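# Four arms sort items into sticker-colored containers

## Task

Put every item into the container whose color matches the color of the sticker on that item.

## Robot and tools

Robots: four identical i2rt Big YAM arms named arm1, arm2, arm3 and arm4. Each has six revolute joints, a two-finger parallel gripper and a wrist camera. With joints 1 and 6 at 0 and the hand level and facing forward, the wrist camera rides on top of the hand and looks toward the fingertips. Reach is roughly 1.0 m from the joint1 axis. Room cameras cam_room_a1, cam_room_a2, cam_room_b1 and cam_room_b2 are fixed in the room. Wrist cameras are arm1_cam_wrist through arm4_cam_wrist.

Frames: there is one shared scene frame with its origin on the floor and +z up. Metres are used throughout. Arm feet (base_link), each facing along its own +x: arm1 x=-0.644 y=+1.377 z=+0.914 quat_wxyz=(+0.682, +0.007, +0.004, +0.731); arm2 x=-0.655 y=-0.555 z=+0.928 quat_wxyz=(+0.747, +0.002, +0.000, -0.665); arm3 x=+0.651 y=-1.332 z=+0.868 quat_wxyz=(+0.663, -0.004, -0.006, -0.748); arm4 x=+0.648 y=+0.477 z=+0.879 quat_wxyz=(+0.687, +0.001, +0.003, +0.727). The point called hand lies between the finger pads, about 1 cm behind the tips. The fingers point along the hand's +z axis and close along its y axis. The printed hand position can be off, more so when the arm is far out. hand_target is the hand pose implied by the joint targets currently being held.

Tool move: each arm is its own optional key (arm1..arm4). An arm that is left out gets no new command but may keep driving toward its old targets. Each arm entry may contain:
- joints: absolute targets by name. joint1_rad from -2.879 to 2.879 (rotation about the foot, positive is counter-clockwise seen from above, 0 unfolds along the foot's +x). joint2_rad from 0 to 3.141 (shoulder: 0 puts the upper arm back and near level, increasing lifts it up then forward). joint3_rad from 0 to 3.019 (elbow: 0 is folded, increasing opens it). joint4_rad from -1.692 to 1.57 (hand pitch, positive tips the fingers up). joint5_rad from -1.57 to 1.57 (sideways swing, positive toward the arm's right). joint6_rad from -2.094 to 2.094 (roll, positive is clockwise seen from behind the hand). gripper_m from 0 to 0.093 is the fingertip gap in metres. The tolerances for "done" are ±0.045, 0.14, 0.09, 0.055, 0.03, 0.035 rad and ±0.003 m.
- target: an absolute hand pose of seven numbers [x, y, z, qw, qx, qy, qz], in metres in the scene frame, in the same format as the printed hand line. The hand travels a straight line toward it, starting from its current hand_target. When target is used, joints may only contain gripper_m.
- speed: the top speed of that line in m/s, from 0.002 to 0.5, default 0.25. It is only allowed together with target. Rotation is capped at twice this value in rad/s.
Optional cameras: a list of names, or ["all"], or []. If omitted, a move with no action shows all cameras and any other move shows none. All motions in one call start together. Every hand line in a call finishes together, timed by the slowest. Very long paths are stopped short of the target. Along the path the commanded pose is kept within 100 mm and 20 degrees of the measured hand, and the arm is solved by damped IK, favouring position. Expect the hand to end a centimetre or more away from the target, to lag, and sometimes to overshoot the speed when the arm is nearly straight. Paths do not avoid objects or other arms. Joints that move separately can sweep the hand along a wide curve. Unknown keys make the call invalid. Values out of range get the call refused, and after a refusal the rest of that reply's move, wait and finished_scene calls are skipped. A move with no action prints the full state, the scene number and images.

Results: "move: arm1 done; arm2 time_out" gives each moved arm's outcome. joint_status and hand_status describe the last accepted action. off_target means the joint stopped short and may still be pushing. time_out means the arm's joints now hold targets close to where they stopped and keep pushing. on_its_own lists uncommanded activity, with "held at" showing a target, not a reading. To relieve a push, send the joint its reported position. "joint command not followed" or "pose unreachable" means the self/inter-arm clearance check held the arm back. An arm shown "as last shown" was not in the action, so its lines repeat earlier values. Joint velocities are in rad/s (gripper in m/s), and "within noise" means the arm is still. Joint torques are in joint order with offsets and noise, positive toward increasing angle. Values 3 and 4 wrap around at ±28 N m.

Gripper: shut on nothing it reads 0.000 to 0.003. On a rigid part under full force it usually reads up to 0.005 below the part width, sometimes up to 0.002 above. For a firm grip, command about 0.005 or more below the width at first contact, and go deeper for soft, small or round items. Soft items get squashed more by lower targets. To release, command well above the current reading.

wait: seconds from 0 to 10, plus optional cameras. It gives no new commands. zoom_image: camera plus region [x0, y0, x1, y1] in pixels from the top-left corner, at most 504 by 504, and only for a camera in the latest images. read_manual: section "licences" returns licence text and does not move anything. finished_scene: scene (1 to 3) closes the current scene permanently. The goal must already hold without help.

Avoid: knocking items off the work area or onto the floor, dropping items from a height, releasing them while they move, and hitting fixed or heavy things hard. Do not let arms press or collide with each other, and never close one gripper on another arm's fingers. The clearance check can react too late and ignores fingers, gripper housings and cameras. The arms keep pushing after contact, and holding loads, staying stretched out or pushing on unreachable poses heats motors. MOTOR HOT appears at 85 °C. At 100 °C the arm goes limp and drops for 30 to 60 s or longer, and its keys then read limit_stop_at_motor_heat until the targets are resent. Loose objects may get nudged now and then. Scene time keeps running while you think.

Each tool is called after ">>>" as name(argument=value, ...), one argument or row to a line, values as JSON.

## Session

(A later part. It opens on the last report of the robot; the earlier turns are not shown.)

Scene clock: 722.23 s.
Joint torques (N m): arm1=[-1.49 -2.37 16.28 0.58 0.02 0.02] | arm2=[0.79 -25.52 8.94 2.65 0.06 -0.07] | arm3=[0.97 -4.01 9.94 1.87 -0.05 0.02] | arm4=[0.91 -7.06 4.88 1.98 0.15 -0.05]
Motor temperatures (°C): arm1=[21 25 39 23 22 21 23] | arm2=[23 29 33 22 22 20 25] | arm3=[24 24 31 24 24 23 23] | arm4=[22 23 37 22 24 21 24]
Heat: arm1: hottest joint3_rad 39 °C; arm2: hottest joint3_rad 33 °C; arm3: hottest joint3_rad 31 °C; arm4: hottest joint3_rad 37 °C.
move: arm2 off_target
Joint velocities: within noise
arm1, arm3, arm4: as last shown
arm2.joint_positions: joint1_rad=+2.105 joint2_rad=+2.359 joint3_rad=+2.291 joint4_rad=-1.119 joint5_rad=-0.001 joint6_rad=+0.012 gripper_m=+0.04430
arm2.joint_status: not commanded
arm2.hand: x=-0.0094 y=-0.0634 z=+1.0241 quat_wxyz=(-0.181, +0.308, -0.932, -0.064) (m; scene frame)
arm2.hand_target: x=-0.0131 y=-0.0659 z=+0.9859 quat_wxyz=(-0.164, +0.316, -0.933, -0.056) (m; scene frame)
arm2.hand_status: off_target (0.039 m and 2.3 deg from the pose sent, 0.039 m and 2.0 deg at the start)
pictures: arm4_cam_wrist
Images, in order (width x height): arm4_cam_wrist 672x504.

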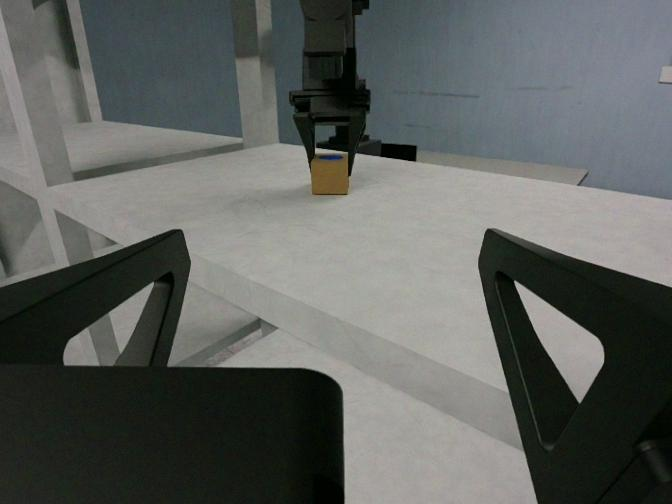

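>>> move(
  arm2={"target": [-0.010, -0.064, 1.026, 0.1644, -0.3157, 0.9328, 0.0557], "speed": 0.05},
)

>>> move(
  arm2={"joints": {"gripper_m": 0.075}},
  cameras=["arm4_cam_wrist", "arm2_cam_wrist"],
)

Scene clock: 727.27 s.
Joint torques (N m): arm1=[-1.61 -2.55 16.1 0.55 -0.02 0.06] | arm2=[0.62 -25.58 16.16 0.69 0.06 -0.04] | arm3=[0.67 -4.31 9.95 1.88 -0.06 0.01] | arm4=[0.91 -7 4.85 2.06 0.14 -0.07]
Motor temperatures (°C): arm1=[21 25 40 23 22 21 23] | arm2=[23 30 33 22 22 20 25] | arm3=[24 24 31 24 24 23 23] | arm4=[22 23 36 22 24 21 24]
Heat: arm1: hottest joint3_rad 40 °C; arm2: hottest joint3_rad 33 °C; arm3: hottest joint3_rad 31 °C; arm4: hottest joint3_rad 36 °C.
move: arm2 done
Joint velocities: within noise
arm1.joint_positions: joint1_rad=-2.280 joint2_rad=+1.022 joint3_rad=+0.776 joint4_rad=-1.007 joint5_rad=-0.008 joint6_rad=-0.003 gripper_m=+0.05307
arm1.joint_status: not commanded
arm1.hand: x=-0.3759 y=+1.1804 z=+1.0698 quat_wxyz=(-0.144, -0.309, -0.939, +0.047) (m; scene frame)
arm1.hand_target: x=-0.3610 y=+1.1707 z=+1.0949 quat_wxyz=(-0.165, -0.306, -0.936, +0.054) (m; scene frame)
arm1.hand_status: not commanded
arm2.joint_positions: joint1_rad=+2.105 joint2_rad=+2.358 joint3_rad=+2.303 joint4_rad=-1.174 joint5_rad=-0.001 joint6_rad=+0.010 gripper_m=+0.04430
arm2.joint_status: not commanded
arm2.hand: x=-0.0171 y=-0.0693 z=+1.0254 quat_wxyz=(-0.162, +0.310, -0.935, -0.057) (m; scene frame)
arm2.hand_target: x=-0.0104 y=-0.0644 z=+1.0259 quat_wxyz=(-0.165, +0.315, -0.933, -0.056) (m; scene frame)
arm2.hand_status: done (0.009 m and 0.7 deg from the pose sent, 0.002 m and 2.3 deg at the start)
arm3, arm4: as last shown
pictures: none

Scene clock: 727.80 s.
Joint torques (N m): arm1=[-1.55 -3.14 16.28 0.65 -0.01 0.05] | arm2=[0.73 -26.05 16.12 0.88 0.06 -0.04] | arm3=[0.73 -4.07 9.94 1.84 -0.04 0.01] | arm4=[0.67 -7.36 4.77 2.02 0.12 -0.08]
Motor temperatures (°C): arm1=[21 25 40 23 22 21 23] | arm2=[23 30 33 22 22 20 25] | arm3=[24 24 31 24 24 23 23] | arm4=[22 23 36 22 24 21 24]
Heat: arm1: hottest joint3_rad 40 °C; arm2: hottest joint3_rad 33 °C; arm3: hottest joint3_rad 31 °C; arm4: hottest joint3_rad 36 °C.
move: arm2 done
Joint velocities: within noise
arm1, arm3, arm4: as last shown
arm2.joint_positions: joint1_rad=+2.105 joint2_rad=+2.358 joint3_rad=+2.303 joint4_rad=-1.179 joint5_rad=-0.001 joint6_rad=+0.010 gripper_m=+0.07491
arm2.joint_status: all done
arm2.hand: x=-0.0180 y=-0.0700 z=+1.0249 quat_wxyz=(-0.159, +0.311, -0.935, -0.056) (m; scene frame)
arm2.hand_target: x=-0.0104 y=-0.0644 z=+1.0259 quat_wxyz=(-0.165, +0.315, -0.933, -0.056) (m; scene frame)
arm2.hand_status: not commanded
pictures: arm2_cam_wrist, arm4_cam_wrist
Images, in order (width x height): arm2_cam_wrist 672x504, arm4_cam_wrist 672x504.

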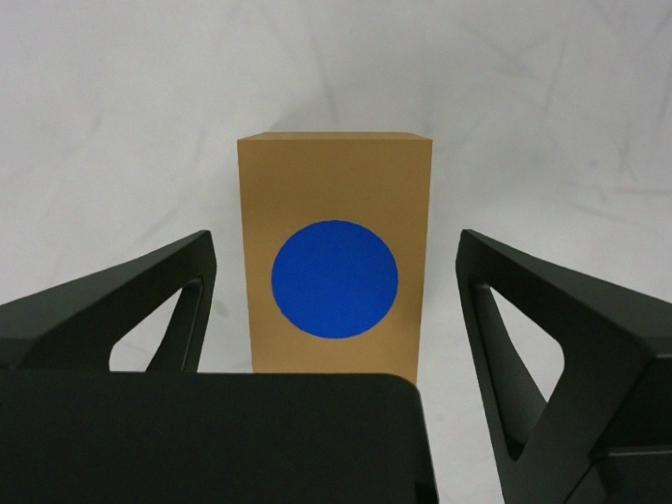

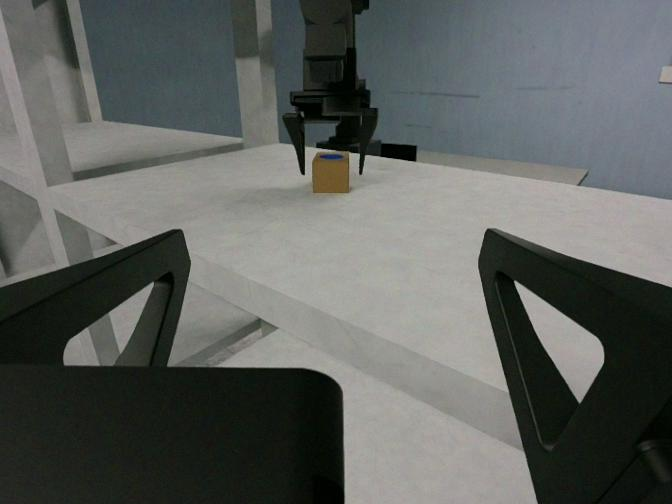

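>>> move(
  arm2={"target": [-0.04, -0.088, 1.10, 0.1644, -0.3157, 0.9328, 0.0557], "speed": 0.1},
  arm1={"target": [-0.29, 1.12, 1.10, 0.165, 0.306, 0.936, -0.0539], "speed": 0.1},
)

>>> move(
  arm2={"target": [-0.4333, -0.386, 1.08, 0.1644, -0.3157, 0.9328, 0.0557], "speed": 0.2},
  cameras=["arm4_cam_wrist", "arm1_cam_wrist", "cam_room_b1"],
)

Scene clock: 741.47 s.
Joint torques (N m): arm1=[-1.03 -6.36 16.13 1.33 0.05 0.07] | arm2=[0.62 -27.16 10.39 0.95 0.04 -0.05] | arm3=[0.62 -4.37 9.95 1.91 -0.05 0.01] | arm4=[1.44 -7.3 4.79 1.95 0.17 -0.09]
Motor temperatures (°C): arm1=[21 25 40 23 22 21 23] | arm2=[23 31 36 22 22 20 25] | arm3=[24 24 31 24 24 23 23] | arm4=[22 23 35 22 24 21 24]
Heat: arm1: hottest joint3_rad 40 °C; arm2: hottest joint3_rad 36 °C; arm3: hottest joint3_rad 31 °C; arm4: hottest joint3_rad 35 °C.
move: arm1 off_target; arm2 off_target
Joint velocities: within noise
arm1.joint_positions: joint1_rad=-2.280 joint2_rad=+1.260 joint3_rad=+0.971 joint4_rad=-0.991 joint5_rad=-0.008 joint6_rad=-0.003 gripper_m=+0.05307
arm1.joint_status: not commanded
arm1.hand: x=-0.3135 y=+1.1339 z=+1.0739 quat_wxyz=(-0.131, -0.309, -0.941, +0.043) (m; scene frame)
arm1.hand_target: x=-0.2916 y=+1.1212 z=+1.1007 quat_wxyz=(-0.165, -0.306, -0.936, +0.054) (m; scene frame)
arm1.hand_status: off_target (0.038 m and 4.1 deg from the pose sent, 0.109 m and 2.6 deg at the start)
arm2.joint_positions: joint1_rad=+2.105 joint2_rad=+2.229 joint3_rad=+2.284 joint4_rad=-1.250 joint5_rad=-0.001 joint6_rad=+0.009 gripper_m=+0.07491
arm2.joint_status: not commanded
arm2.hand: x=-0.0353 y=-0.0833 z=+1.1092 quat_wxyz=(-0.178, +0.310, -0.932, -0.062) (m; scene frame)
arm2.hand_target: x=-0.0399 y=-0.0880 z=+1.1000 quat_wxyz=(-0.164, +0.316, -0.933, -0.056) (m; scene frame)
arm2.hand_status: off_target (0.011 m and 1.8 deg from the pose sent, 0.080 m and 0.9 deg at the start)
arm3, arm4: as last shown
pictures: none

Scene clock: 744.50 s.
Joint torques (N m): arm1=[-1.32 -7 16.12 1.52 0.04 0.04] | arm2=[0.97 -4.19 10.59 1.01 0.12 0] | arm3=[0.67 -4.25 9.95 1.88 -0.03 0.01] | arm4=[1.08 -7.3 4.81 2.02 0.13 -0.09]
Motor temperatures (°C): arm1=[21 25 40 23 22 21 23] | arm2=[23 30 36 22 22 20 24] | arm3=[24 24 31 24 24 23 23] | arm4=[22 23 35 22 24 21 24]
Heat: arm1: hottest joint3_rad 40 °C; arm2: hottest joint3_rad 36 °C; arm3: hottest joint3_rad 31 °C; arm4: hottest joint3_rad 35 °C.
move: arm2 done
Joint velocities: within noise
arm1, arm3, arm4: as last shown
arm2.joint_positions: joint1_rad=+2.105 joint2_rad=+0.842 joint3_rad=+0.660 joint4_rad=-1.017 joint5_rad=-0.001 joint6_rad=+0.009 gripper_m=+0.07491
arm2.joint_status: not commanded
arm2.hand: x=-0.4277 y=-0.3825 z=+1.0874 quat_wxyz=(-0.176, +0.310, -0.932, -0.062) (m; scene frame)
arm2.hand_target: x=-0.4332 y=-0.3860 z=+1.0801 quat_wxyz=(-0.164, +0.316, -0.933, -0.056) (m; scene frame)
arm2.hand_status: done (0.010 m and 1.7 deg from the pose sent, 0.501 m and 1.8 deg at the start)
pictures: arm1_cam_wrist, arm4_cam_wrist, cam_room_b1
Images, in order (width x height): arm1_cam_wrist 672x504, arm4_cam_wrist 672x504, cam_room_b1 672x504.

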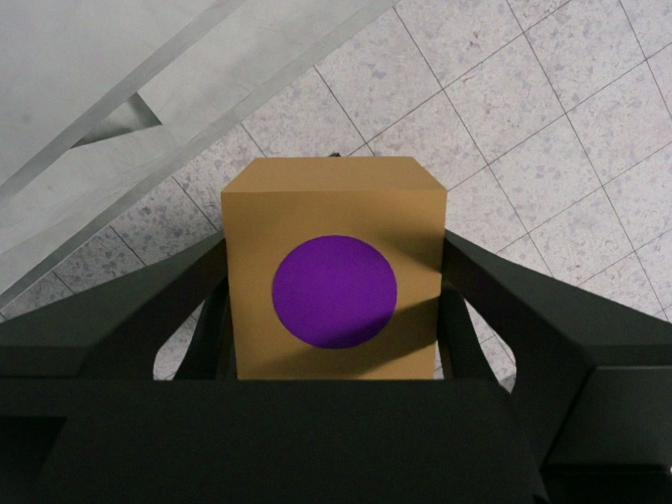

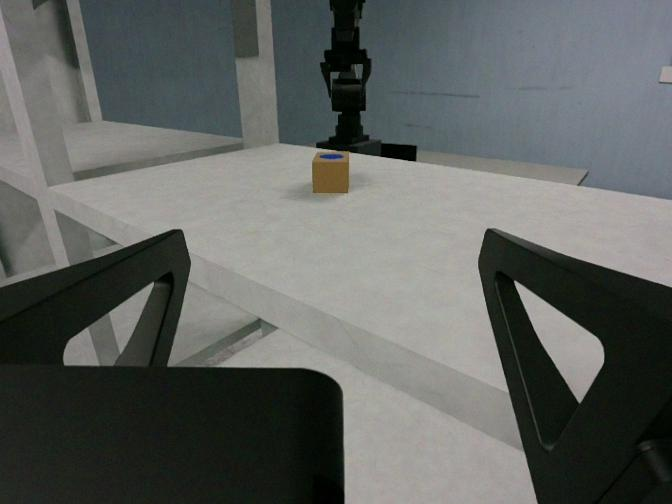

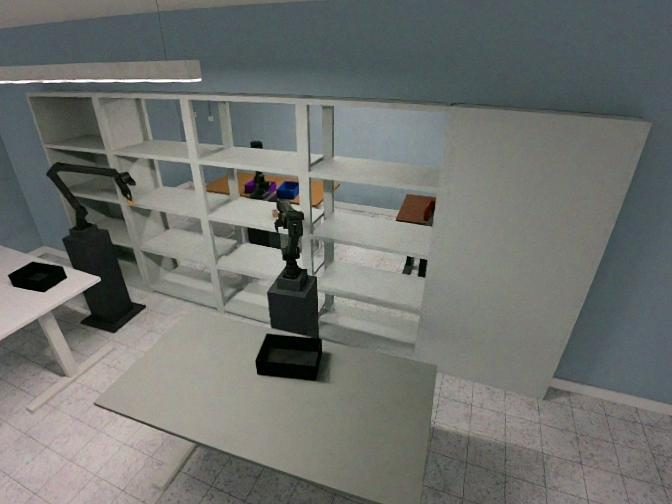

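>>> move(
  arm4={"joints": {"joint1_rad": 2.2, "joint2_rad": 1.021, "joint3_rad": 0.846, "joint4_rad": -0.785}},
  arm1={"target": [-0.20, 1.055, 1.10, 0.165, 0.306, 0.936, -0.0539], "speed": 0.1},
)

>>> move(
  arm4={"target": [0.035, -0.027, 1.10, 0.0974, 0.9023, 0.3089, -0.2845], "speed": 0.15},
  cameras=["arm4_cam_wrist", "arm1_cam_wrist", "cam_room_b1", "cam_room_a2"],
)

Scene clock: 764.17 s.
Joint torques (N m): arm1=[-1.08 -10.58 16.24 0.94 0.08 0.1] | arm2=[1.03 -4.19 10.61 0.99 0.11 0] | arm3=[0.85 -4.25 9.96 1.89 -0.04 0.01] | arm4=[1.2 -6.42 10.04 0.64 0.13 -0.07]
Motor temperatures (°C): arm1=[21 25 41 23 22 21 23] | arm2=[23 29 34 22 22 20 24] | arm3=[24 24 31 24 24 23 23] | arm4=[22 23 34 22 24 21 24]
Heat: arm1: hottest joint3_rad 41 °C; arm2: hottest joint3_rad 34 °C; arm3: hottest joint3_rad 31 °C; arm4: hottest joint3_rad 34 °C.
move: arm1 off_target; arm4 done
Joint velocities: within noise
arm1.joint_positions: joint1_rad=-2.280 joint2_rad=+1.547 joint3_rad=+1.267 joint4_rad=-0.988 joint5_rad=-0.008 joint6_rad=-0.003 gripper_m=+0.05307
arm1.joint_status: not commanded
arm1.hand: x=-0.2222 y=+1.0659 z=+1.0749 quat_wxyz=(-0.137, -0.309, -0.940, +0.045) (m; scene frame)
arm1.hand_target: x=-0.2015 y=+1.0561 z=+1.1004 quat_wxyz=(-0.165, -0.306, -0.936, +0.054) (m; scene frame)
arm1.hand_status: off_target (0.035 m and 3.5 deg from the pose sent, 0.141 m and 4.1 deg at the start)
arm2, arm3: as last shown
arm4.joint_positions: joint1_rad=+2.191 joint2_rad=+1.017 joint3_rad=+0.834 joint4_rad=-0.773 joint5_rad=-0.001 joint6_rad=+0.012 gripper_m=+0.09402
arm4.joint_status: all done
arm4.hand: x=+0.3375 y=+0.2284 z=+1.0976 quat_wxyz=(+0.103, +0.900, +0.311, -0.287) (m; scene frame)
arm4.hand_target: x=+0.3388 y=+0.2250 z=+1.1006 quat_wxyz=(+0.102, +0.897, +0.320, -0.286) (m; scene frame)
arm4.hand_status: not commanded
pictures: none

Scene clock: 767.43 s.
Joint torques (N m): arm1=[-1.2 -10.93 16.29 1.25 0.05 0.11] | arm2=[1.14 -4.31 10.59 1.01 0.12 0] | arm3=[0.62 -4.19 9.92 1.84 -0.04 0.02] | arm4=[1.85 -22.42 13.22 0.57 0.22 0.17]
Motor temperatures (°C): arm1=[21 25 42 23 22 21 23] | arm2=[23 29 34 22 22 20 24] | arm3=[24 24 31 24 24 23 23] | arm4=[22 23 35 22 24 21 24]
Heat: arm1: hottest joint3_rad 42 °C; arm2: hottest joint3_rad 34 °C; arm3: hottest joint3_rad 31 °C; arm4: hottest joint3_rad 35 °C.
move: arm4 off_target
Joint velocities: within noise
arm1, arm2: as last shown
arm3.joint_positions: joint1_rad=-1.491 joint2_rad=+0.837 joint3_rad=+0.599 joint4_rad=-0.587 joint5_rad=+0.001 joint6_rad=-0.006 gripper_m=+0.09402
arm3.joint_status: not commanded
arm3.hand: x=+0.2929 y=-1.3136 z=+1.0520 quat_wxyz=(+0.003, -0.931, +0.019, +0.364) (m; scene frame)
arm3.hand_target: x=+0.2886 y=-1.3104 z=+1.0595 quat_wxyz=(+0.003, -0.927, +0.026, +0.375) (m; scene frame)
arm3.hand_status: not commanded
arm4.joint_positions: joint1_rad=+2.198 joint2_rad=+2.066 joint3_rad=+2.031 joint4_rad=-0.942 joint5_rad=+0.015 joint6_rad=+0.015 gripper_m=+0.09402
arm4.joint_status: not commanded
arm4.hand: x=+0.0408 y=-0.0133 z=+1.0962 quat_wxyz=(+0.094, +0.903, +0.312, -0.280) (m; scene frame)
arm4.hand_target: x=+0.0356 y=-0.0264 z=+1.1000 quat_wxyz=(+0.098, +0.902, +0.309, -0.285) (m; scene frame)
arm4.hand_status: off_target (0.015 m and 0.7 deg from the pose sent, 0.396 m and 0.8 deg at the start)
pictures: arm1_cam_wrist, arm4_cam_wrist, cam_room_a2, cam_room_b1
Images, in order (width x height): arm1_cam_wrist 672x504, arm4_cam_wrist 672x504, cam_room_a2 672x504, cam_room_b1 672x504.

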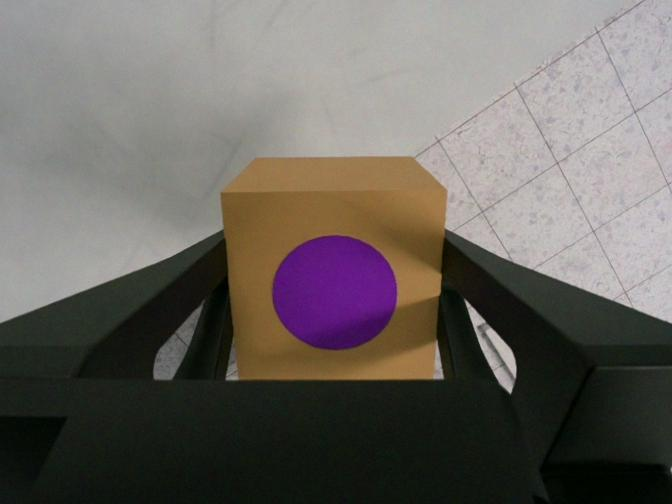

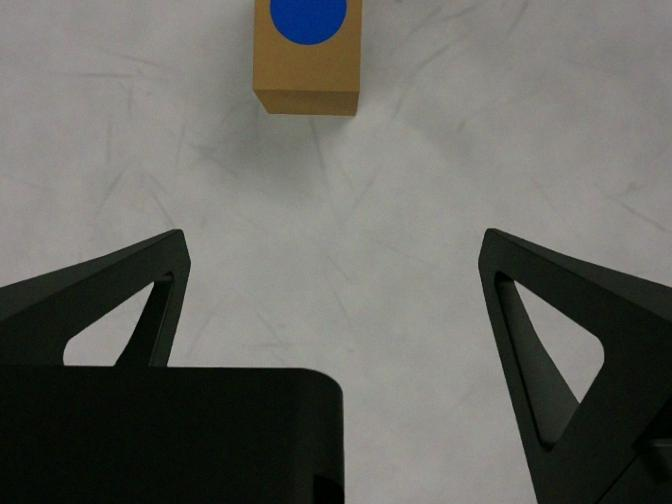

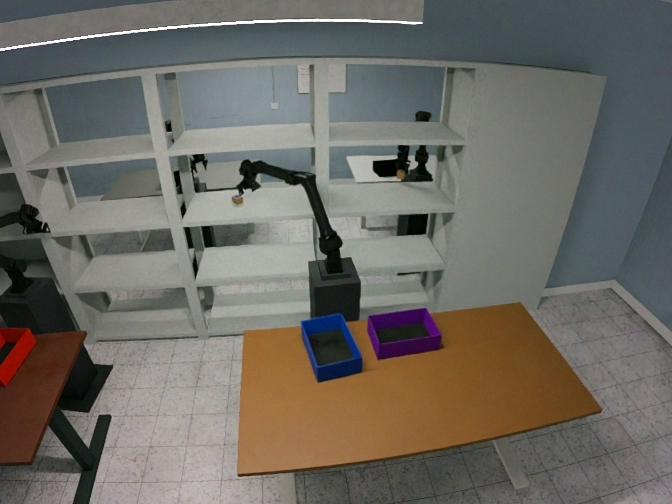

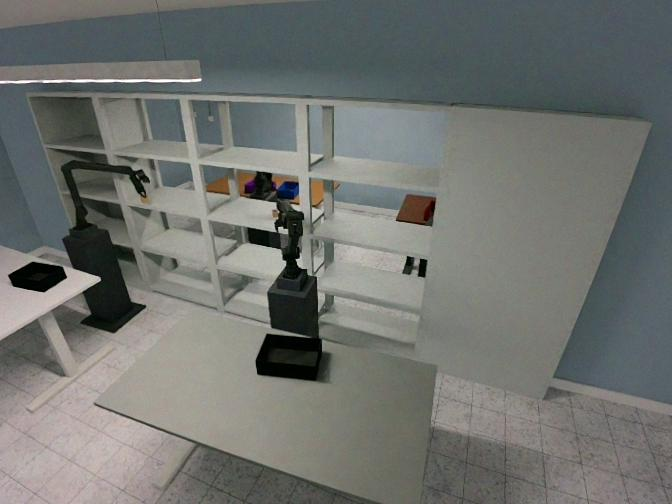

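>>> move(
  arm4={"target": [-0.010, -0.078, 1.044, 0.0974, 0.9023, 0.3089, -0.2845], "speed": 0.08},
  arm1={"target": [-0.03, 0.928, 1.10, 0.165, 0.306, 0.936, -0.0539], "speed": 0.1},
  cameras=["arm4_cam_wrist", "arm1_cam_wrist", "cam_room_b1", "cam_room_a2"],
)

Scene clock: 786.33 s.
Joint torques (N m): arm1=[-1.32 -19.78 17.07 0.5 0.02 0.04] | arm2=[1.08 -4.13 10.58 0.98 0.12 0] | arm3=[0.79 -4.07 9.91 1.88 -0.05 0.02] | arm4=[1.38 -25.29 13.33 0.53 0.22 0.18]
Motor temperatures (°C): arm1=[21 25 44 23 22 21 24] | arm2=[23 28 34 22 22 20 24] | arm3=[24 24 31 24 24 23 23] | arm4=[22 26 39 22 24 21 24]
Heat: arm1: hottest joint3_rad 44 °C; arm2: hottest joint3_rad 34 °C; arm3: hottest joint3_rad 31 °C; arm4: hottest joint3_rad 39 °C.
move: arm1 off_target; arm4 off_target
Joint velocities: within noise
arm1.joint_positions: joint1_rad=-2.280 joint2_rad=+2.143 joint3_rad=+2.130 joint4_rad=-1.244 joint5_rad=-0.008 joint6_rad=-0.003 gripper_m=+0.05307
arm1.joint_status: not commanded
arm1.hand: x=-0.0453 y=+0.9342 z=+1.0748 quat_wxyz=(-0.142, -0.309, -0.939, +0.047) (m; scene frame)
arm1.hand_target: x=-0.0315 y=+0.9291 z=+1.1000 quat_wxyz=(-0.166, -0.306, -0.936, +0.054) (m; scene frame)
arm1.hand_status: off_target (0.030 m and 2.9 deg from the pose sent, 0.238 m and 3.5 deg at the start)
arm2, arm3: as last shown
arm4.joint_positions: joint1_rad=+2.212 joint2_rad=+2.317 joint3_rad=+2.335 joint4_rad=-0.987 joint5_rad=+0.023 joint6_rad=+0.025 gripper_m=+0.09402
arm4.joint_status: not commanded
arm4.hand: x=-0.0062 y=-0.0658 z=+1.0488 quat_wxyz=(+0.095, +0.902, +0.312, -0.284) (m; scene frame)
arm4.hand_target: x=-0.0091 y=-0.0776 z=+1.0439 quat_wxyz=(+0.098, +0.902, +0.309, -0.286) (m; scene frame)
arm4.hand_status: off_target (0.014 m and 0.4 deg from the pose sent, 0.097 m and 0.7 deg at the start)
pictures: arm1_cam_wrist, arm4_cam_wrist, cam_room_a2, cam_room_b1
Images, in order (width x height): arm1_cam_wrist 672x504, arm4_cam_wrist 672x504, cam_room_a2 672x504, cam_room_b1 672x504.

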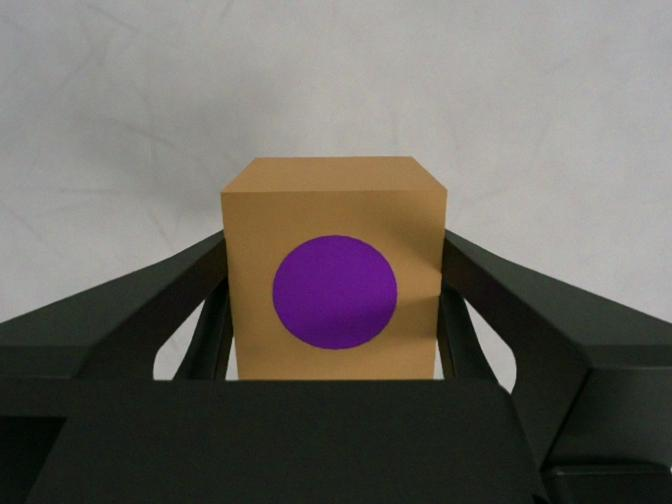

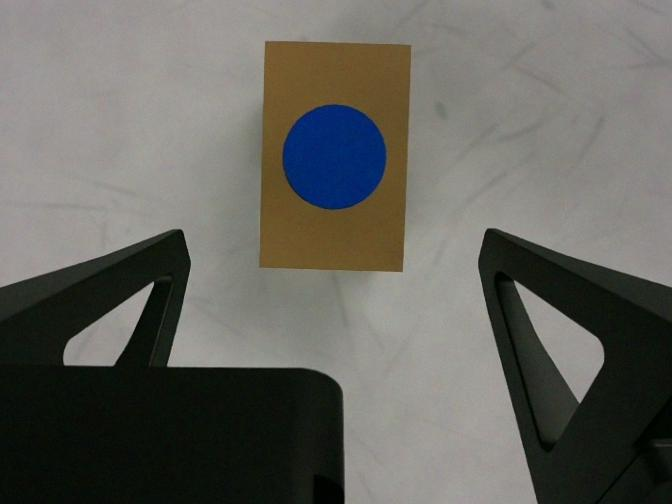

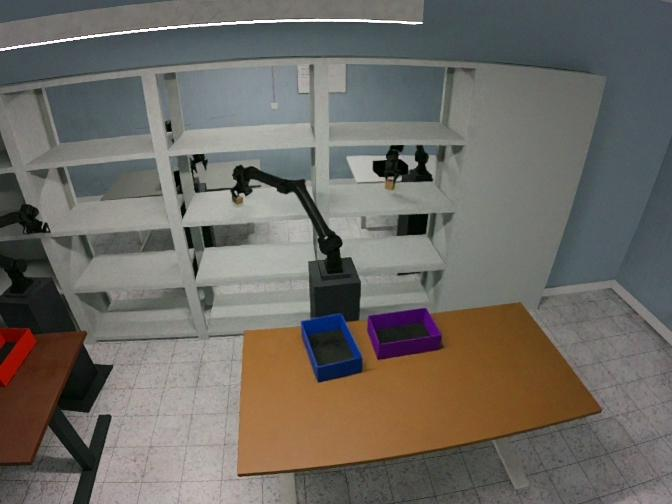

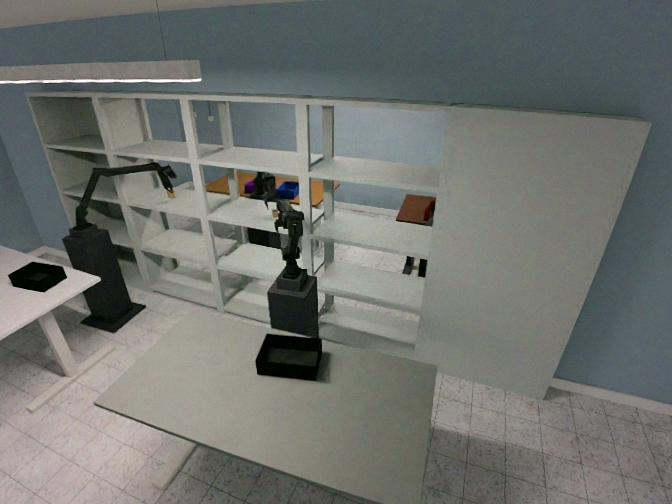

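>>> move(
  arm4={"target": [-0.031, -0.095, 1.006, 0.0974, 0.9023, 0.3089, -0.2845], "speed": 0.06},
  arm1={"target": [-0.03, 0.925, 1.06, 0.165, 0.306, 0.936, -0.0539], "speed": 0.06},
  cameras=["arm4_cam_wrist", "cam_room_a2"],
)

Scene clock: 794.30 s.
Joint torques (N m): arm1=[-2.02 -19.9 11.4 1.66 -0.02 -0.01] | arm2=[1.03 -4.13 10.61 1.02 0.11 0] | arm3=[0.67 -4.01 9.94 1.89 -0.04 0] | arm4=[0.91 -25.99 13.24 0.61 0.19 0.19]
Motor temperatures (°C): arm1=[21 26 45 23 21 21 24] | arm2=[23 28 33 22 22 20 24] | arm3=[24 24 31 24 24 23 23] | arm4=[22 27 42 22 24 21 24]
Heat: arm1: hottest joint3_rad 45 °C; arm2: hottest joint3_rad 33 °C; arm3: hottest joint3_rad 31 °C; arm4: hottest joint3_rad 42 °C.
move: arm1 done; arm4 off_target
Joint velocities: within noise
arm1.joint_positions: joint1_rad=-2.280 joint2_rad=+2.157 joint3_rad=+2.115 joint4_rad=-1.181 joint5_rad=-0.008 joint6_rad=-0.003 gripper_m=+0.05307
arm1.joint_status: not commanded
arm1.hand: x=-0.0361 y=+0.9272 z=+1.0627 quat_wxyz=(-0.158, -0.308, -0.937, +0.052) (m; scene frame)
arm1.hand_target: x=-0.0302 y=+0.9251 z=+1.0599 quat_wxyz=(-0.165, -0.306, -0.936, +0.054) (m; scene frame)
arm1.hand_status: done (0.007 m and 0.9 deg from the pose sent, 0.023 m and 2.8 deg at the start)
arm2, arm3: as last shown
arm4.joint_positions: joint1_rad=+2.212 joint2_rad=+2.448 joint3_rad=+2.487 joint4_rad=-1.004 joint5_rad=+0.024 joint6_rad=+0.025 gripper_m=+0.09402
arm4.joint_status: not commanded
arm4.hand: x=-0.0282 y=-0.0839 z=+1.0159 quat_wxyz=(+0.096, +0.901, +0.312, -0.286) (m; scene frame)
arm4.hand_target: x=-0.0302 y=-0.0941 z=+1.0058 quat_wxyz=(+0.098, +0.902, +0.309, -0.286) (m; scene frame)
arm4.hand_status: off_target (0.015 m and 0.4 deg from the pose sent, 0.057 m and 0.4 deg at the start)
pictures: arm4_cam_wrist, cam_room_a2
Images, in order (width x height): arm4_cam_wrist 672x504, cam_room_a2 672x504.

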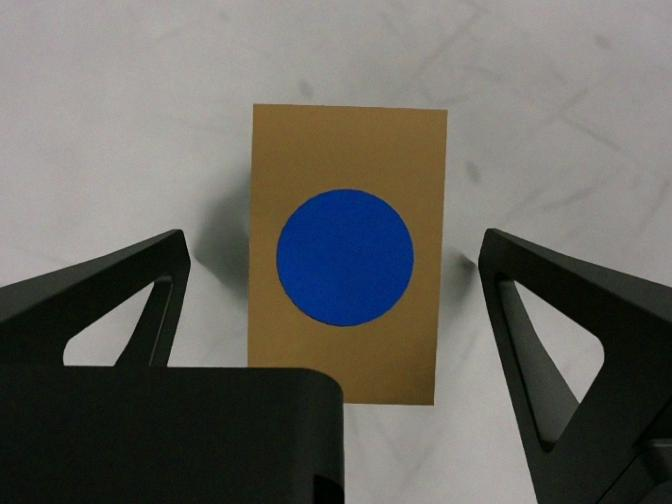

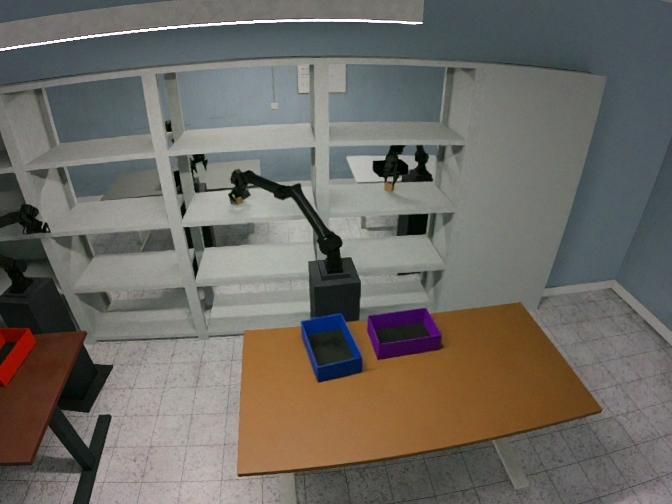

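>>> move(
  arm4={"joints": {"gripper_m": 0.034}},
  arm1={"target": [-0.03, 0.925, 1.045, 0.165, 0.306, 0.936, -0.0539], "speed": 0.04},
  cameras=["arm4_cam_wrist"],
)

Scene clock: 799.50 s.
Joint torques (N m): arm1=[-1.79 -19.55 11.47 1.73 -0.03 0.03] | arm2=[1.03 -4.31 10.59 0.98 0.12 -0.01] | arm3=[0.67 -4.13 9.89 1.84 -0.05 0] | arm4=[1.49 -26.4 13.27 0.61 0.17 0.16]
Motor temperatures (°C): arm1=[21 26 44 23 21 21 24] | arm2=[23 28 33 22 22 20 24] | arm3=[24 24 31 24 24 23 23] | arm4=[22 27 43 22 24 21 24]
Heat: arm1: hottest joint3_rad 44 °C; arm2: hottest joint3_rad 33 °C; arm3: hottest joint3_rad 31 °C; arm4: hottest joint3_rad 43 °C.
move: arm1 done; arm4 off_target
Joint velocities: within noise
arm1.joint_positions: joint1_rad=-2.280 joint2_rad=+2.158 joint3_rad=+2.083 joint4_rad=-1.144 joint5_rad=-0.008 joint6_rad=-0.003 gripper_m=+0.05307
arm1.joint_status: not commanded
arm1.hand: x=-0.0359 y=+0.9269 z=+1.0503 quat_wxyz=(-0.160, -0.308, -0.937, +0.053) (m; scene frame)
arm1.hand_target: x=-0.0302 y=+0.9251 z=+1.0451 quat_wxyz=(-0.165, -0.306, -0.936, +0.054) (m; scene frame)
arm1.hand_status: done (0.008 m and 0.7 deg from the pose sent, 0.019 m and 0.9 deg at the start)
arm2, arm3: as last shown
arm4.joint_positions: joint1_rad=+2.212 joint2_rad=+2.449 joint3_rad=+2.488 joint4_rad=-1.004 joint5_rad=+0.024 joint6_rad=+0.025 gripper_m=+0.04426
arm4.joint_status: gripper_m off_target (ended at +0.04429, target +0.03400)
arm4.hand: x=-0.0282 y=-0.0839 z=+1.0154 quat_wxyz=(+0.096, +0.901, +0.311, -0.286) (m; scene frame)
arm4.hand_target: x=-0.0302 y=-0.0942 z=+1.0058 quat_wxyz=(+0.098, +0.902, +0.309, -0.286) (m; scene frame)
arm4.hand_status: not commanded
pictures: arm4_cam_wrist
Images, in order (width x height): arm4_cam_wrist 672x504.

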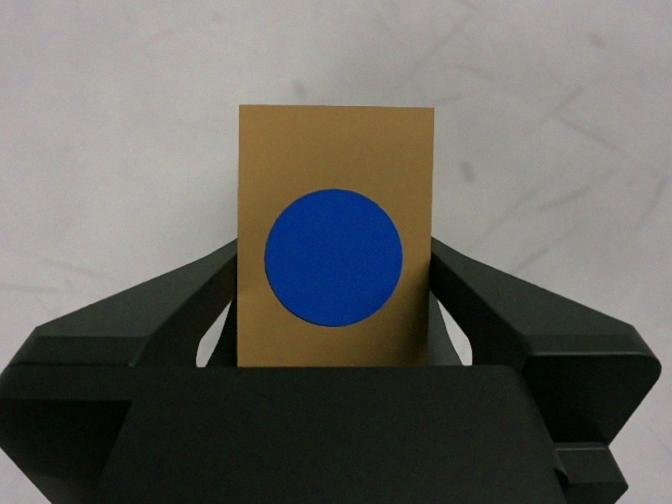

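>>> move(
  arm4={"target": [-0.015, -0.075, 1.085, 0.0974, 0.9023, 0.3089, -0.2845], "speed": 0.1},
  arm1={"target": [-0.03, 0.925, 1.030, 0.165, 0.306, 0.936, -0.0539], "speed": 0.03},
)

>>> move(
  arm4={"target": [0.34, 0.228, 1.085, 0.0974, 0.9023, 0.3089, -0.2845], "speed": 0.2},
  arm1={"target": [-0.03, 0.925, 1.020, 0.165, 0.306, 0.936, -0.0539], "speed": 0.03},
  cameras=["arm4_cam_wrist", "arm1_cam_wrist", "cam_room_a2"],
)

Scene clock: 831.30 s.
Joint torques (N m): arm1=[-1.08 -19.66 10.82 1.7 0.01 0.04] | arm2=[1.03 -4.19 10.59 0.98 0.12 0] | arm3=[0.73 -4.25 9.94 1.85 -0.03 0.01] | arm4=[1.26 -30.45 13.23 0.55 0.02 0.1]
Motor temperatures (°C): arm1=[21 29 40 23 21 21 24] | arm2=[23 27 33 22 22 20 24] | arm3=[24 24 31 24 24 23 23] | arm4=[22 31 46 22 24 21 26]
Heat: arm1: hottest joint3_rad 40 °C; arm2: hottest joint3_rad 33 °C; arm3: hottest joint3_rad 31 °C; arm4: hottest joint3_rad 46 °C.
move: arm1 off_target; arm4 off_target
Joint velocities: within noise
arm1.joint_positions: joint1_rad=-2.280 joint2_rad=+2.160 joint3_rad=+2.059 joint4_rad=-1.110 joint5_rad=-0.008 joint6_rad=-0.003 gripper_m=+0.05307
arm1.joint_status: not commanded
arm1.hand: x=-0.0348 y=+0.9260 z=+1.0404 quat_wxyz=(-0.163, -0.307, -0.936, +0.054) (m; scene frame)
arm1.hand_target: x=-0.0302 y=+0.9251 z=+1.0300 quat_wxyz=(-0.165, -0.306, -0.936, +0.054) (m; scene frame)
arm1.hand_status: off_target (0.012 m and 0.2 deg from the pose sent, 0.021 m and 0.7 deg at the start)
arm2, arm3: as last shown
arm4.joint_positions: joint1_rad=+2.212 joint2_rad=+2.404 joint3_rad=+2.499 joint4_rad=-1.123 joint5_rad=+0.024 joint6_rad=+0.025 gripper_m=+0.04426
arm4.joint_status: not commanded
arm4.hand: x=-0.0101 y=-0.0687 z=+1.0430 quat_wxyz=(+0.085, +0.910, +0.315, -0.257) (m; scene frame)
arm4.hand_target: x=-0.0136 y=-0.0736 z=+1.0849 quat_wxyz=(+0.098, +0.902, +0.309, -0.285) (m; scene frame)
arm4.hand_status: off_target (0.043 m and 3.6 deg from the pose sent, 0.071 m and 0.4 deg at the start)
pictures: none

Scene clock: 834.20 s.
Joint torques (N m): arm1=[-1.26 -18.9 9.69 1.96 0.08 0] | arm2=[1.14 -4.19 10.59 0.99 0.12 0] | arm3=[0.67 -4.25 9.96 1.84 -0.05 0.02] | arm4=[0.26 -6.71 9.24 0.5 -0.04 0.03]
Motor temperatures (°C): arm1=[21 28 40 23 21 21 24] | arm2=[23 27 33 22 22 20 24] | arm3=[24 24 31 24 24 23 23] | arm4=[22 30 45 22 24 21 26]
Heat: arm1: hottest joint3_rad 40 °C; arm2: hottest joint3_rad 33 °C; arm3: hottest joint3_rad 31 °C; arm4: hottest joint3_rad 45 °C.
move: arm1 off_target; arm4 done
Joint velocities: within noise
arm1.joint_positions: joint1_rad=-2.280 joint2_rad=+2.160 joint3_rad=+2.053 joint4_rad=-1.091 joint5_rad=-0.009 joint6_rad=-0.003 gripper_m=+0.05307
arm1.joint_status: not commanded
arm1.hand: x=-0.0324 y=+0.9245 z=+1.0392 quat_wxyz=(-0.170, -0.307, -0.935, +0.056) (m; scene frame)
arm1.hand_target: x=-0.0305 y=+0.9253 z=+1.0202 quat_wxyz=(-0.165, -0.306, -0.936, +0.054) (m; scene frame)
arm1.hand_status: off_target (0.019 m and 0.6 deg from the pose sent, 0.021 m and 0.2 deg at the start)
arm2, arm3: as last shown
arm4.joint_positions: joint1_rad=+2.212 joint2_rad=+1.025 joint3_rad=+0.808 joint4_rad=-0.741 joint5_rad=+0.020 joint6_rad=+0.025 gripper_m=+0.04426
arm4.joint_status: not commanded
arm4.hand: x=+0.3407 y=+0.2246 z=+1.0855 quat_wxyz=(+0.099, +0.900, +0.312, -0.288) (m; scene frame)
arm4.hand_target: x=+0.3399 y=+0.2280 z=+1.0850 quat_wxyz=(+0.097, +0.902, +0.309, -0.285) (m; scene frame)
arm4.hand_status: done (0.003 m and 0.6 deg from the pose sent, 0.461 m and 3.6 deg at the start)
pictures: arm1_cam_wrist, arm4_cam_wrist, cam_room_a2
Images, in order (width x height): arm1_cam_wrist 672x504, arm4_cam_wrist 672x504, cam_room_a2 672x504.

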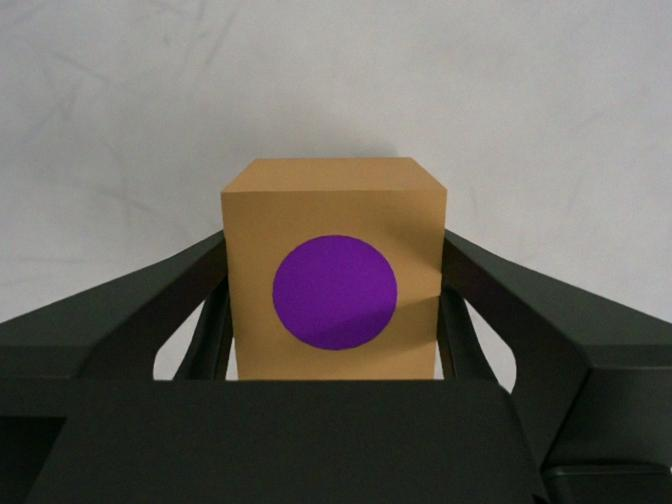

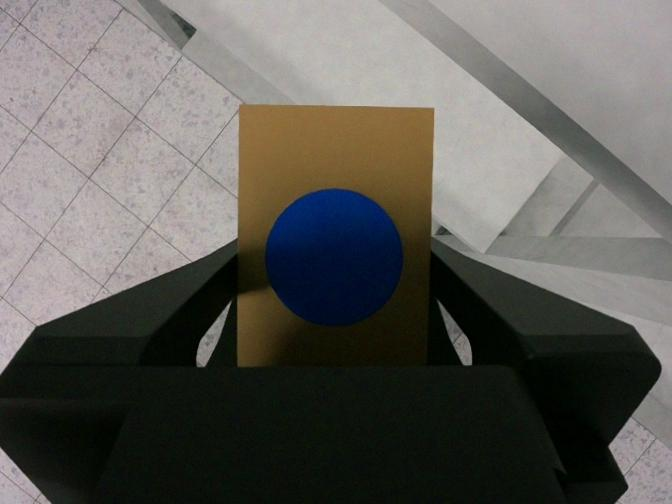

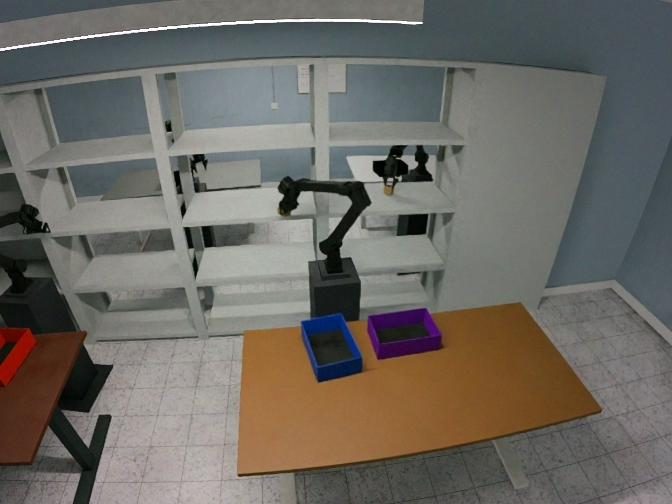

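>>> move(
  arm4={"joints": {"joint2_rad": 0.72, "joint3_rad": 0.54, "joint4_rad": -0.78, "joint5_rad": 0, "joint6_rad": 0}},
  arm1={"target": [-0.03, 0.925, 1.010, 0.165, 0.306, 0.936, -0.0539], "speed": 0.03},
)

>>> move(
  arm4={"joints": {"joint1_rad": -1.79}},
  arm1={"target": [-0.03, 0.925, 1.000, 0.165, 0.306, 0.936, -0.0539], "speed": 0.03},
  cameras=["arm4_cam_wrist", "arm1_cam_wrist", "cam_room_a2"],
)

Scene clock: 840.37 s.
Joint torques (N m): arm1=[-2.32 -18.96 8.84 2.02 0.09 0.06] | arm2=[1.08 -4.19 10.56 1.03 0.11 0] | arm3=[0.73 -4.07 9.94 1.85 -0.05 0.02] | arm4=[-0.15 -2.49 9.5 0.72 -0.02 -0.08]
Motor temperatures (°C): arm1=[21 28 40 23 21 21 24] | arm2=[23 27 33 22 22 20 23] | arm3=[24 24 31 24 24 23 23] | arm4=[22 29 44 22 24 21 26]
Heat: arm1: hottest joint3_rad 40 °C; arm2: hottest joint3_rad 33 °C; arm3: hottest joint3_rad 31 °C; arm4: hottest joint3_rad 44 °C.
move: arm1 off_target; arm4 done
Joint velocities: within noise
arm1.joint_positions: joint1_rad=-2.280 joint2_rad=+2.157 joint3_rad=+2.043 joint4_rad=-1.070 joint5_rad=-0.010 joint6_rad=-0.003 gripper_m=+0.05307
arm1.joint_status: not commanded
arm1.hand: x=-0.0307 y=+0.9234 z=+1.0387 quat_wxyz=(-0.176, -0.306, -0.934, +0.057) (m; scene frame)
arm1.hand_target: x=-0.0308 y=+0.9255 z=+1.0105 quat_wxyz=(-0.165, -0.306, -0.936, +0.054) (m; scene frame)
arm1.hand_status: off_target (0.029 m and 1.4 deg from the pose sent, 0.029 m and 0.6 deg at the start)
arm2.joint_positions: joint1_rad=+2.105 joint2_rad=+0.842 joint3_rad=+0.660 joint4_rad=-1.017 joint5_rad=-0.001 joint6_rad=+0.009 gripper_m=+0.07491
arm2.joint_status: not commanded
arm2.hand: x=-0.4277 y=-0.3825 z=+1.0874 quat_wxyz=(-0.176, +0.310, -0.932, -0.062) (m; scene frame)
arm2.hand_target: x=-0.4332 y=-0.3860 z=+1.0801 quat_wxyz=(-0.164, +0.316, -0.933, -0.056) (m; scene frame)
arm2.hand_status: not commanded
arm3: as last shown
arm4.joint_positions: joint1_rad=+2.212 joint2_rad=+0.722 joint3_rad=+0.535 joint4_rad=-0.776 joint5_rad=+0.003 joint6_rad=+0.014 gripper_m=+0.04427
arm4.joint_status: all done
arm4.hand: x=+0.4184 y=+0.2862 z=+1.0383 quat_wxyz=(+0.104, +0.898, +0.319, -0.284) (m; scene frame)
arm4.hand_target: x=+0.4169 y=+0.2876 z=+1.0406 quat_wxyz=(+0.102, +0.897, +0.322, -0.286) (m; scene frame)
arm4.hand_status: not commanded
pictures: none

Scene clock: 843.00 s.
Joint torques (N m): arm1=[-1.79 -17.38 8.61 2.21 0.09 0.01] | arm2=[1.14 -4.25 10.59 1.02 0.11 0] | arm3=[0.79 -4.31 9.95 1.88 -0.04 0.02] | arm4=[0.5 -2.14 9.52 0.84 -0.01 -0.06]
Motor temperatures (°C): arm1=[21 28 39 23 21 21 24] | arm2=[23 27 33 22 22 20 23] | arm3=[24 24 31 24 24 23 23] | arm4=[22 29 44 22 24 21 26]
Heat: arm1: hottest joint3_rad 39 °C; arm2: hottest joint3_rad 33 °C; arm3: hottest joint3_rad 31 °C; arm4: hottest joint3_rad 44 °C.
move: arm1 off_target; arm4 done
Joint velocities: within noise
arm1.joint_positions: joint1_rad=-2.280 joint2_rad=+2.149 joint3_rad=+2.026 joint4_rad=-1.051 joint5_rad=-0.010 joint6_rad=-0.003 gripper_m=+0.05307
arm1.joint_status: not commanded
arm1.hand: x=-0.0310 y=+0.9236 z=+1.0384 quat_wxyz=(-0.181, -0.306, -0.933, +0.059) (m; scene frame)
arm1.hand_target: x=-0.0315 y=+0.9259 z=+1.0007 quat_wxyz=(-0.165, -0.306, -0.936, +0.054) (m; scene frame)
arm1.hand_status: off_target (0.038 m and 1.9 deg from the pose sent, 0.039 m and 1.4 deg at the start)
arm2, arm3: as last shown
arm4.joint_positions: joint1_rad=-1.787 joint2_rad=+0.722 joint3_rad=+0.535 joint4_rad=-0.776 joint5_rad=+0.003 joint6_rad=+0.010 gripper_m=+0.04427
arm4.joint_status: all done
arm4.hand: x=+0.9442 y=+0.4292 z=+1.0353 quat_wxyz=(-0.297, -0.081, -0.951, +0.026) (m; scene frame)
arm4.hand_target: x=+0.9444 y=+0.4289 z=+1.0376 quat_wxyz=(-0.298, -0.077, -0.951, +0.026) (m; scene frame)
arm4.hand_status: not commanded
pictures: arm1_cam_wrist, arm4_cam_wrist, cam_room_a2
Images, in order (width x height): arm1_cam_wrist 672x504, arm4_cam_wrist 672x504, cam_room_a2 672x504.

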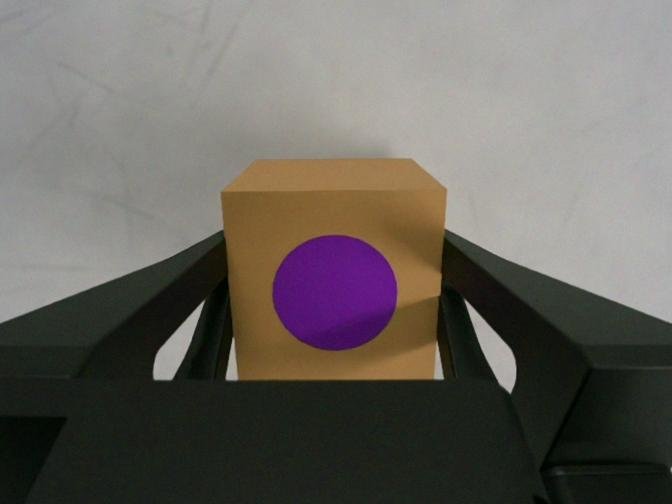

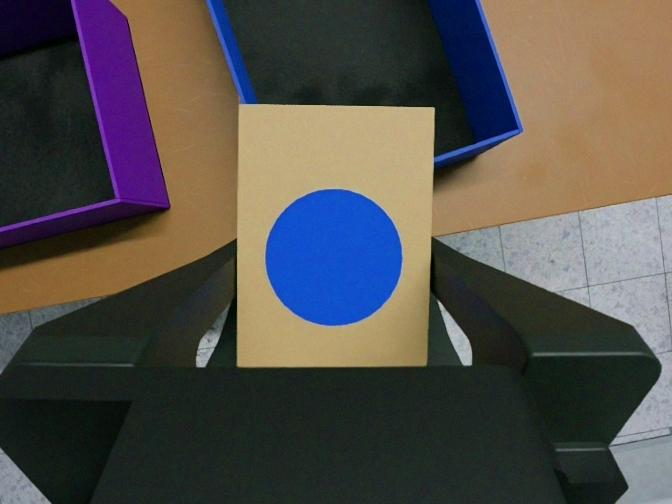

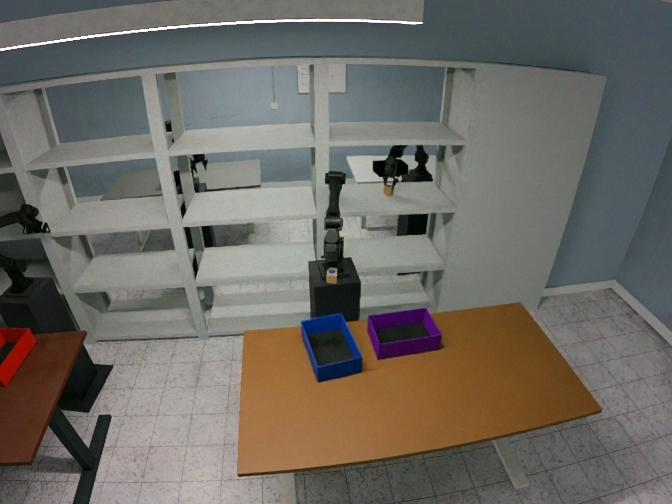

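>>> move(
  arm1={"target": [-0.031, 0.924, 1.03, 0.1323, 0.3077, 0.9413, -0.0432], "speed": 0.05},
  arm4={"target": [1.10, 0.402, 1.00, 0.2995, 0.0779, 0.9506, -0.0247], "speed": 0.15},
  cameras=["arm4_cam_wrist", "arm1_cam_wrist"],
)

Scene clock: 851.03 s.
Joint torques (N m): arm1=[-1.9 -17.44 14.87 0.31 0.01 0.02] | arm2=[1.14 -4.25 10.56 0.99 0.11 0] | arm3=[0.79 -4.31 9.96 1.91 -0.04 0.02] | arm4=[0.56 -8.29 11.43 1.4 0.02 -0.04]
Motor temperatures (°C): arm1=[21 29 39 23 21 21 24] | arm2=[23 27 33 22 22 20 23] | arm3=[24 24 31 24 24 23 23] | arm4=[22 28 44 22 24 21 26]
Heat: arm1: hottest joint3_rad 39 °C; arm2: hottest joint3_rad 33 °C; arm3: hottest joint3_rad 31 °C; arm4: hottest joint3_rad 44 °C.
move: arm1 off_target; arm4 off_target
Joint velocities: within noise
arm1.joint_positions: joint1_rad=-2.280 joint2_rad=+2.191 joint3_rad=+2.117 joint4_rad=-1.192 joint5_rad=-0.010 joint6_rad=-0.003 gripper_m=+0.05307
arm1.joint_status: not commanded
arm1.hand: x=-0.0375 y=+0.9284 z=+1.0378 quat_wxyz=(-0.138, -0.309, -0.940, +0.045) (m; scene frame)
arm1.hand_target: x=-0.0315 y=+0.9242 z=+1.0299 quat_wxyz=(-0.133, -0.308, -0.941, +0.044) (m; scene frame)
arm1.hand_status: off_target (0.011 m and 0.7 deg from the pose sent, 0.008 m and 5.9 deg at the start)
arm2: as last shown
arm3.joint_positions: joint1_rad=-1.491 joint2_rad=+0.837 joint3_rad=+0.599 joint4_rad=-0.587 joint5_rad=+0.001 joint6_rad=-0.006 gripper_m=+0.09402
arm3.joint_status: not commanded
arm3.hand: x=+0.2929 y=-1.3136 z=+1.0520 quat_wxyz=(+0.003, -0.931, +0.019, +0.364) (m; scene frame)
arm3.hand_target: x=+0.2886 y=-1.3104 z=+1.0595 quat_wxyz=(+0.003, -0.927, +0.026, +0.375) (m; scene frame)
arm3.hand_status: not commanded
arm4.joint_positions: joint1_rad=-1.787 joint2_rad=+1.274 joint3_rad=+0.724 joint4_rad=-0.462 joint5_rad=-0.002 joint6_rad=+0.010 gripper_m=+0.04427
arm4.joint_status: not commanded
arm4.hand: x=+1.0758 y=+0.4087 z=+0.9797 quat_wxyz=(-0.273, -0.081, -0.958, +0.022) (m; scene frame)
arm4.hand_target: x=+1.0983 y=+0.4022 z=+1.0007 quat_wxyz=(-0.299, -0.078, -0.951, +0.025) (m; scene frame)
arm4.hand_status: off_target (0.032 m and 3.2 deg from the pose sent, 0.162 m and 0.5 deg at the start)
pictures: arm1_cam_wrist, arm4_cam_wrist
Images, in order (width x height): arm1_cam_wrist 672x504, arm4_cam_wrist 672x504.

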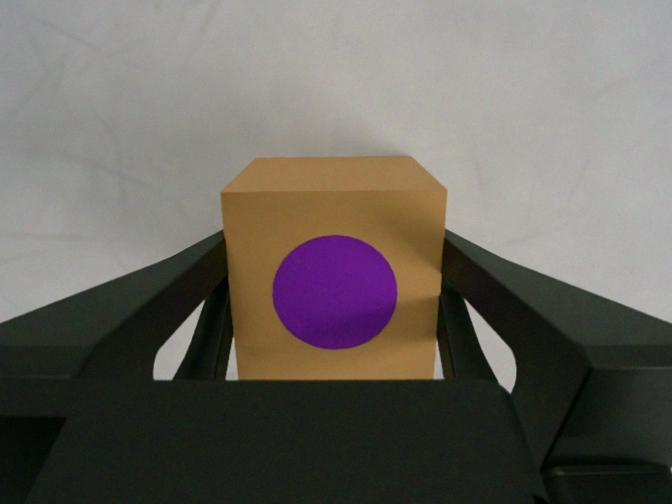

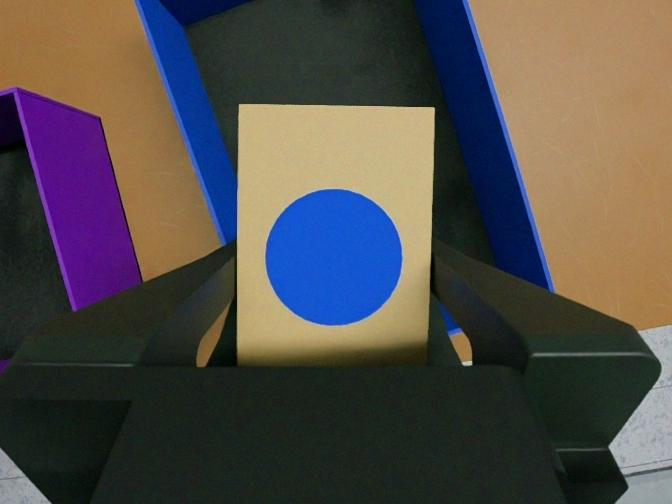

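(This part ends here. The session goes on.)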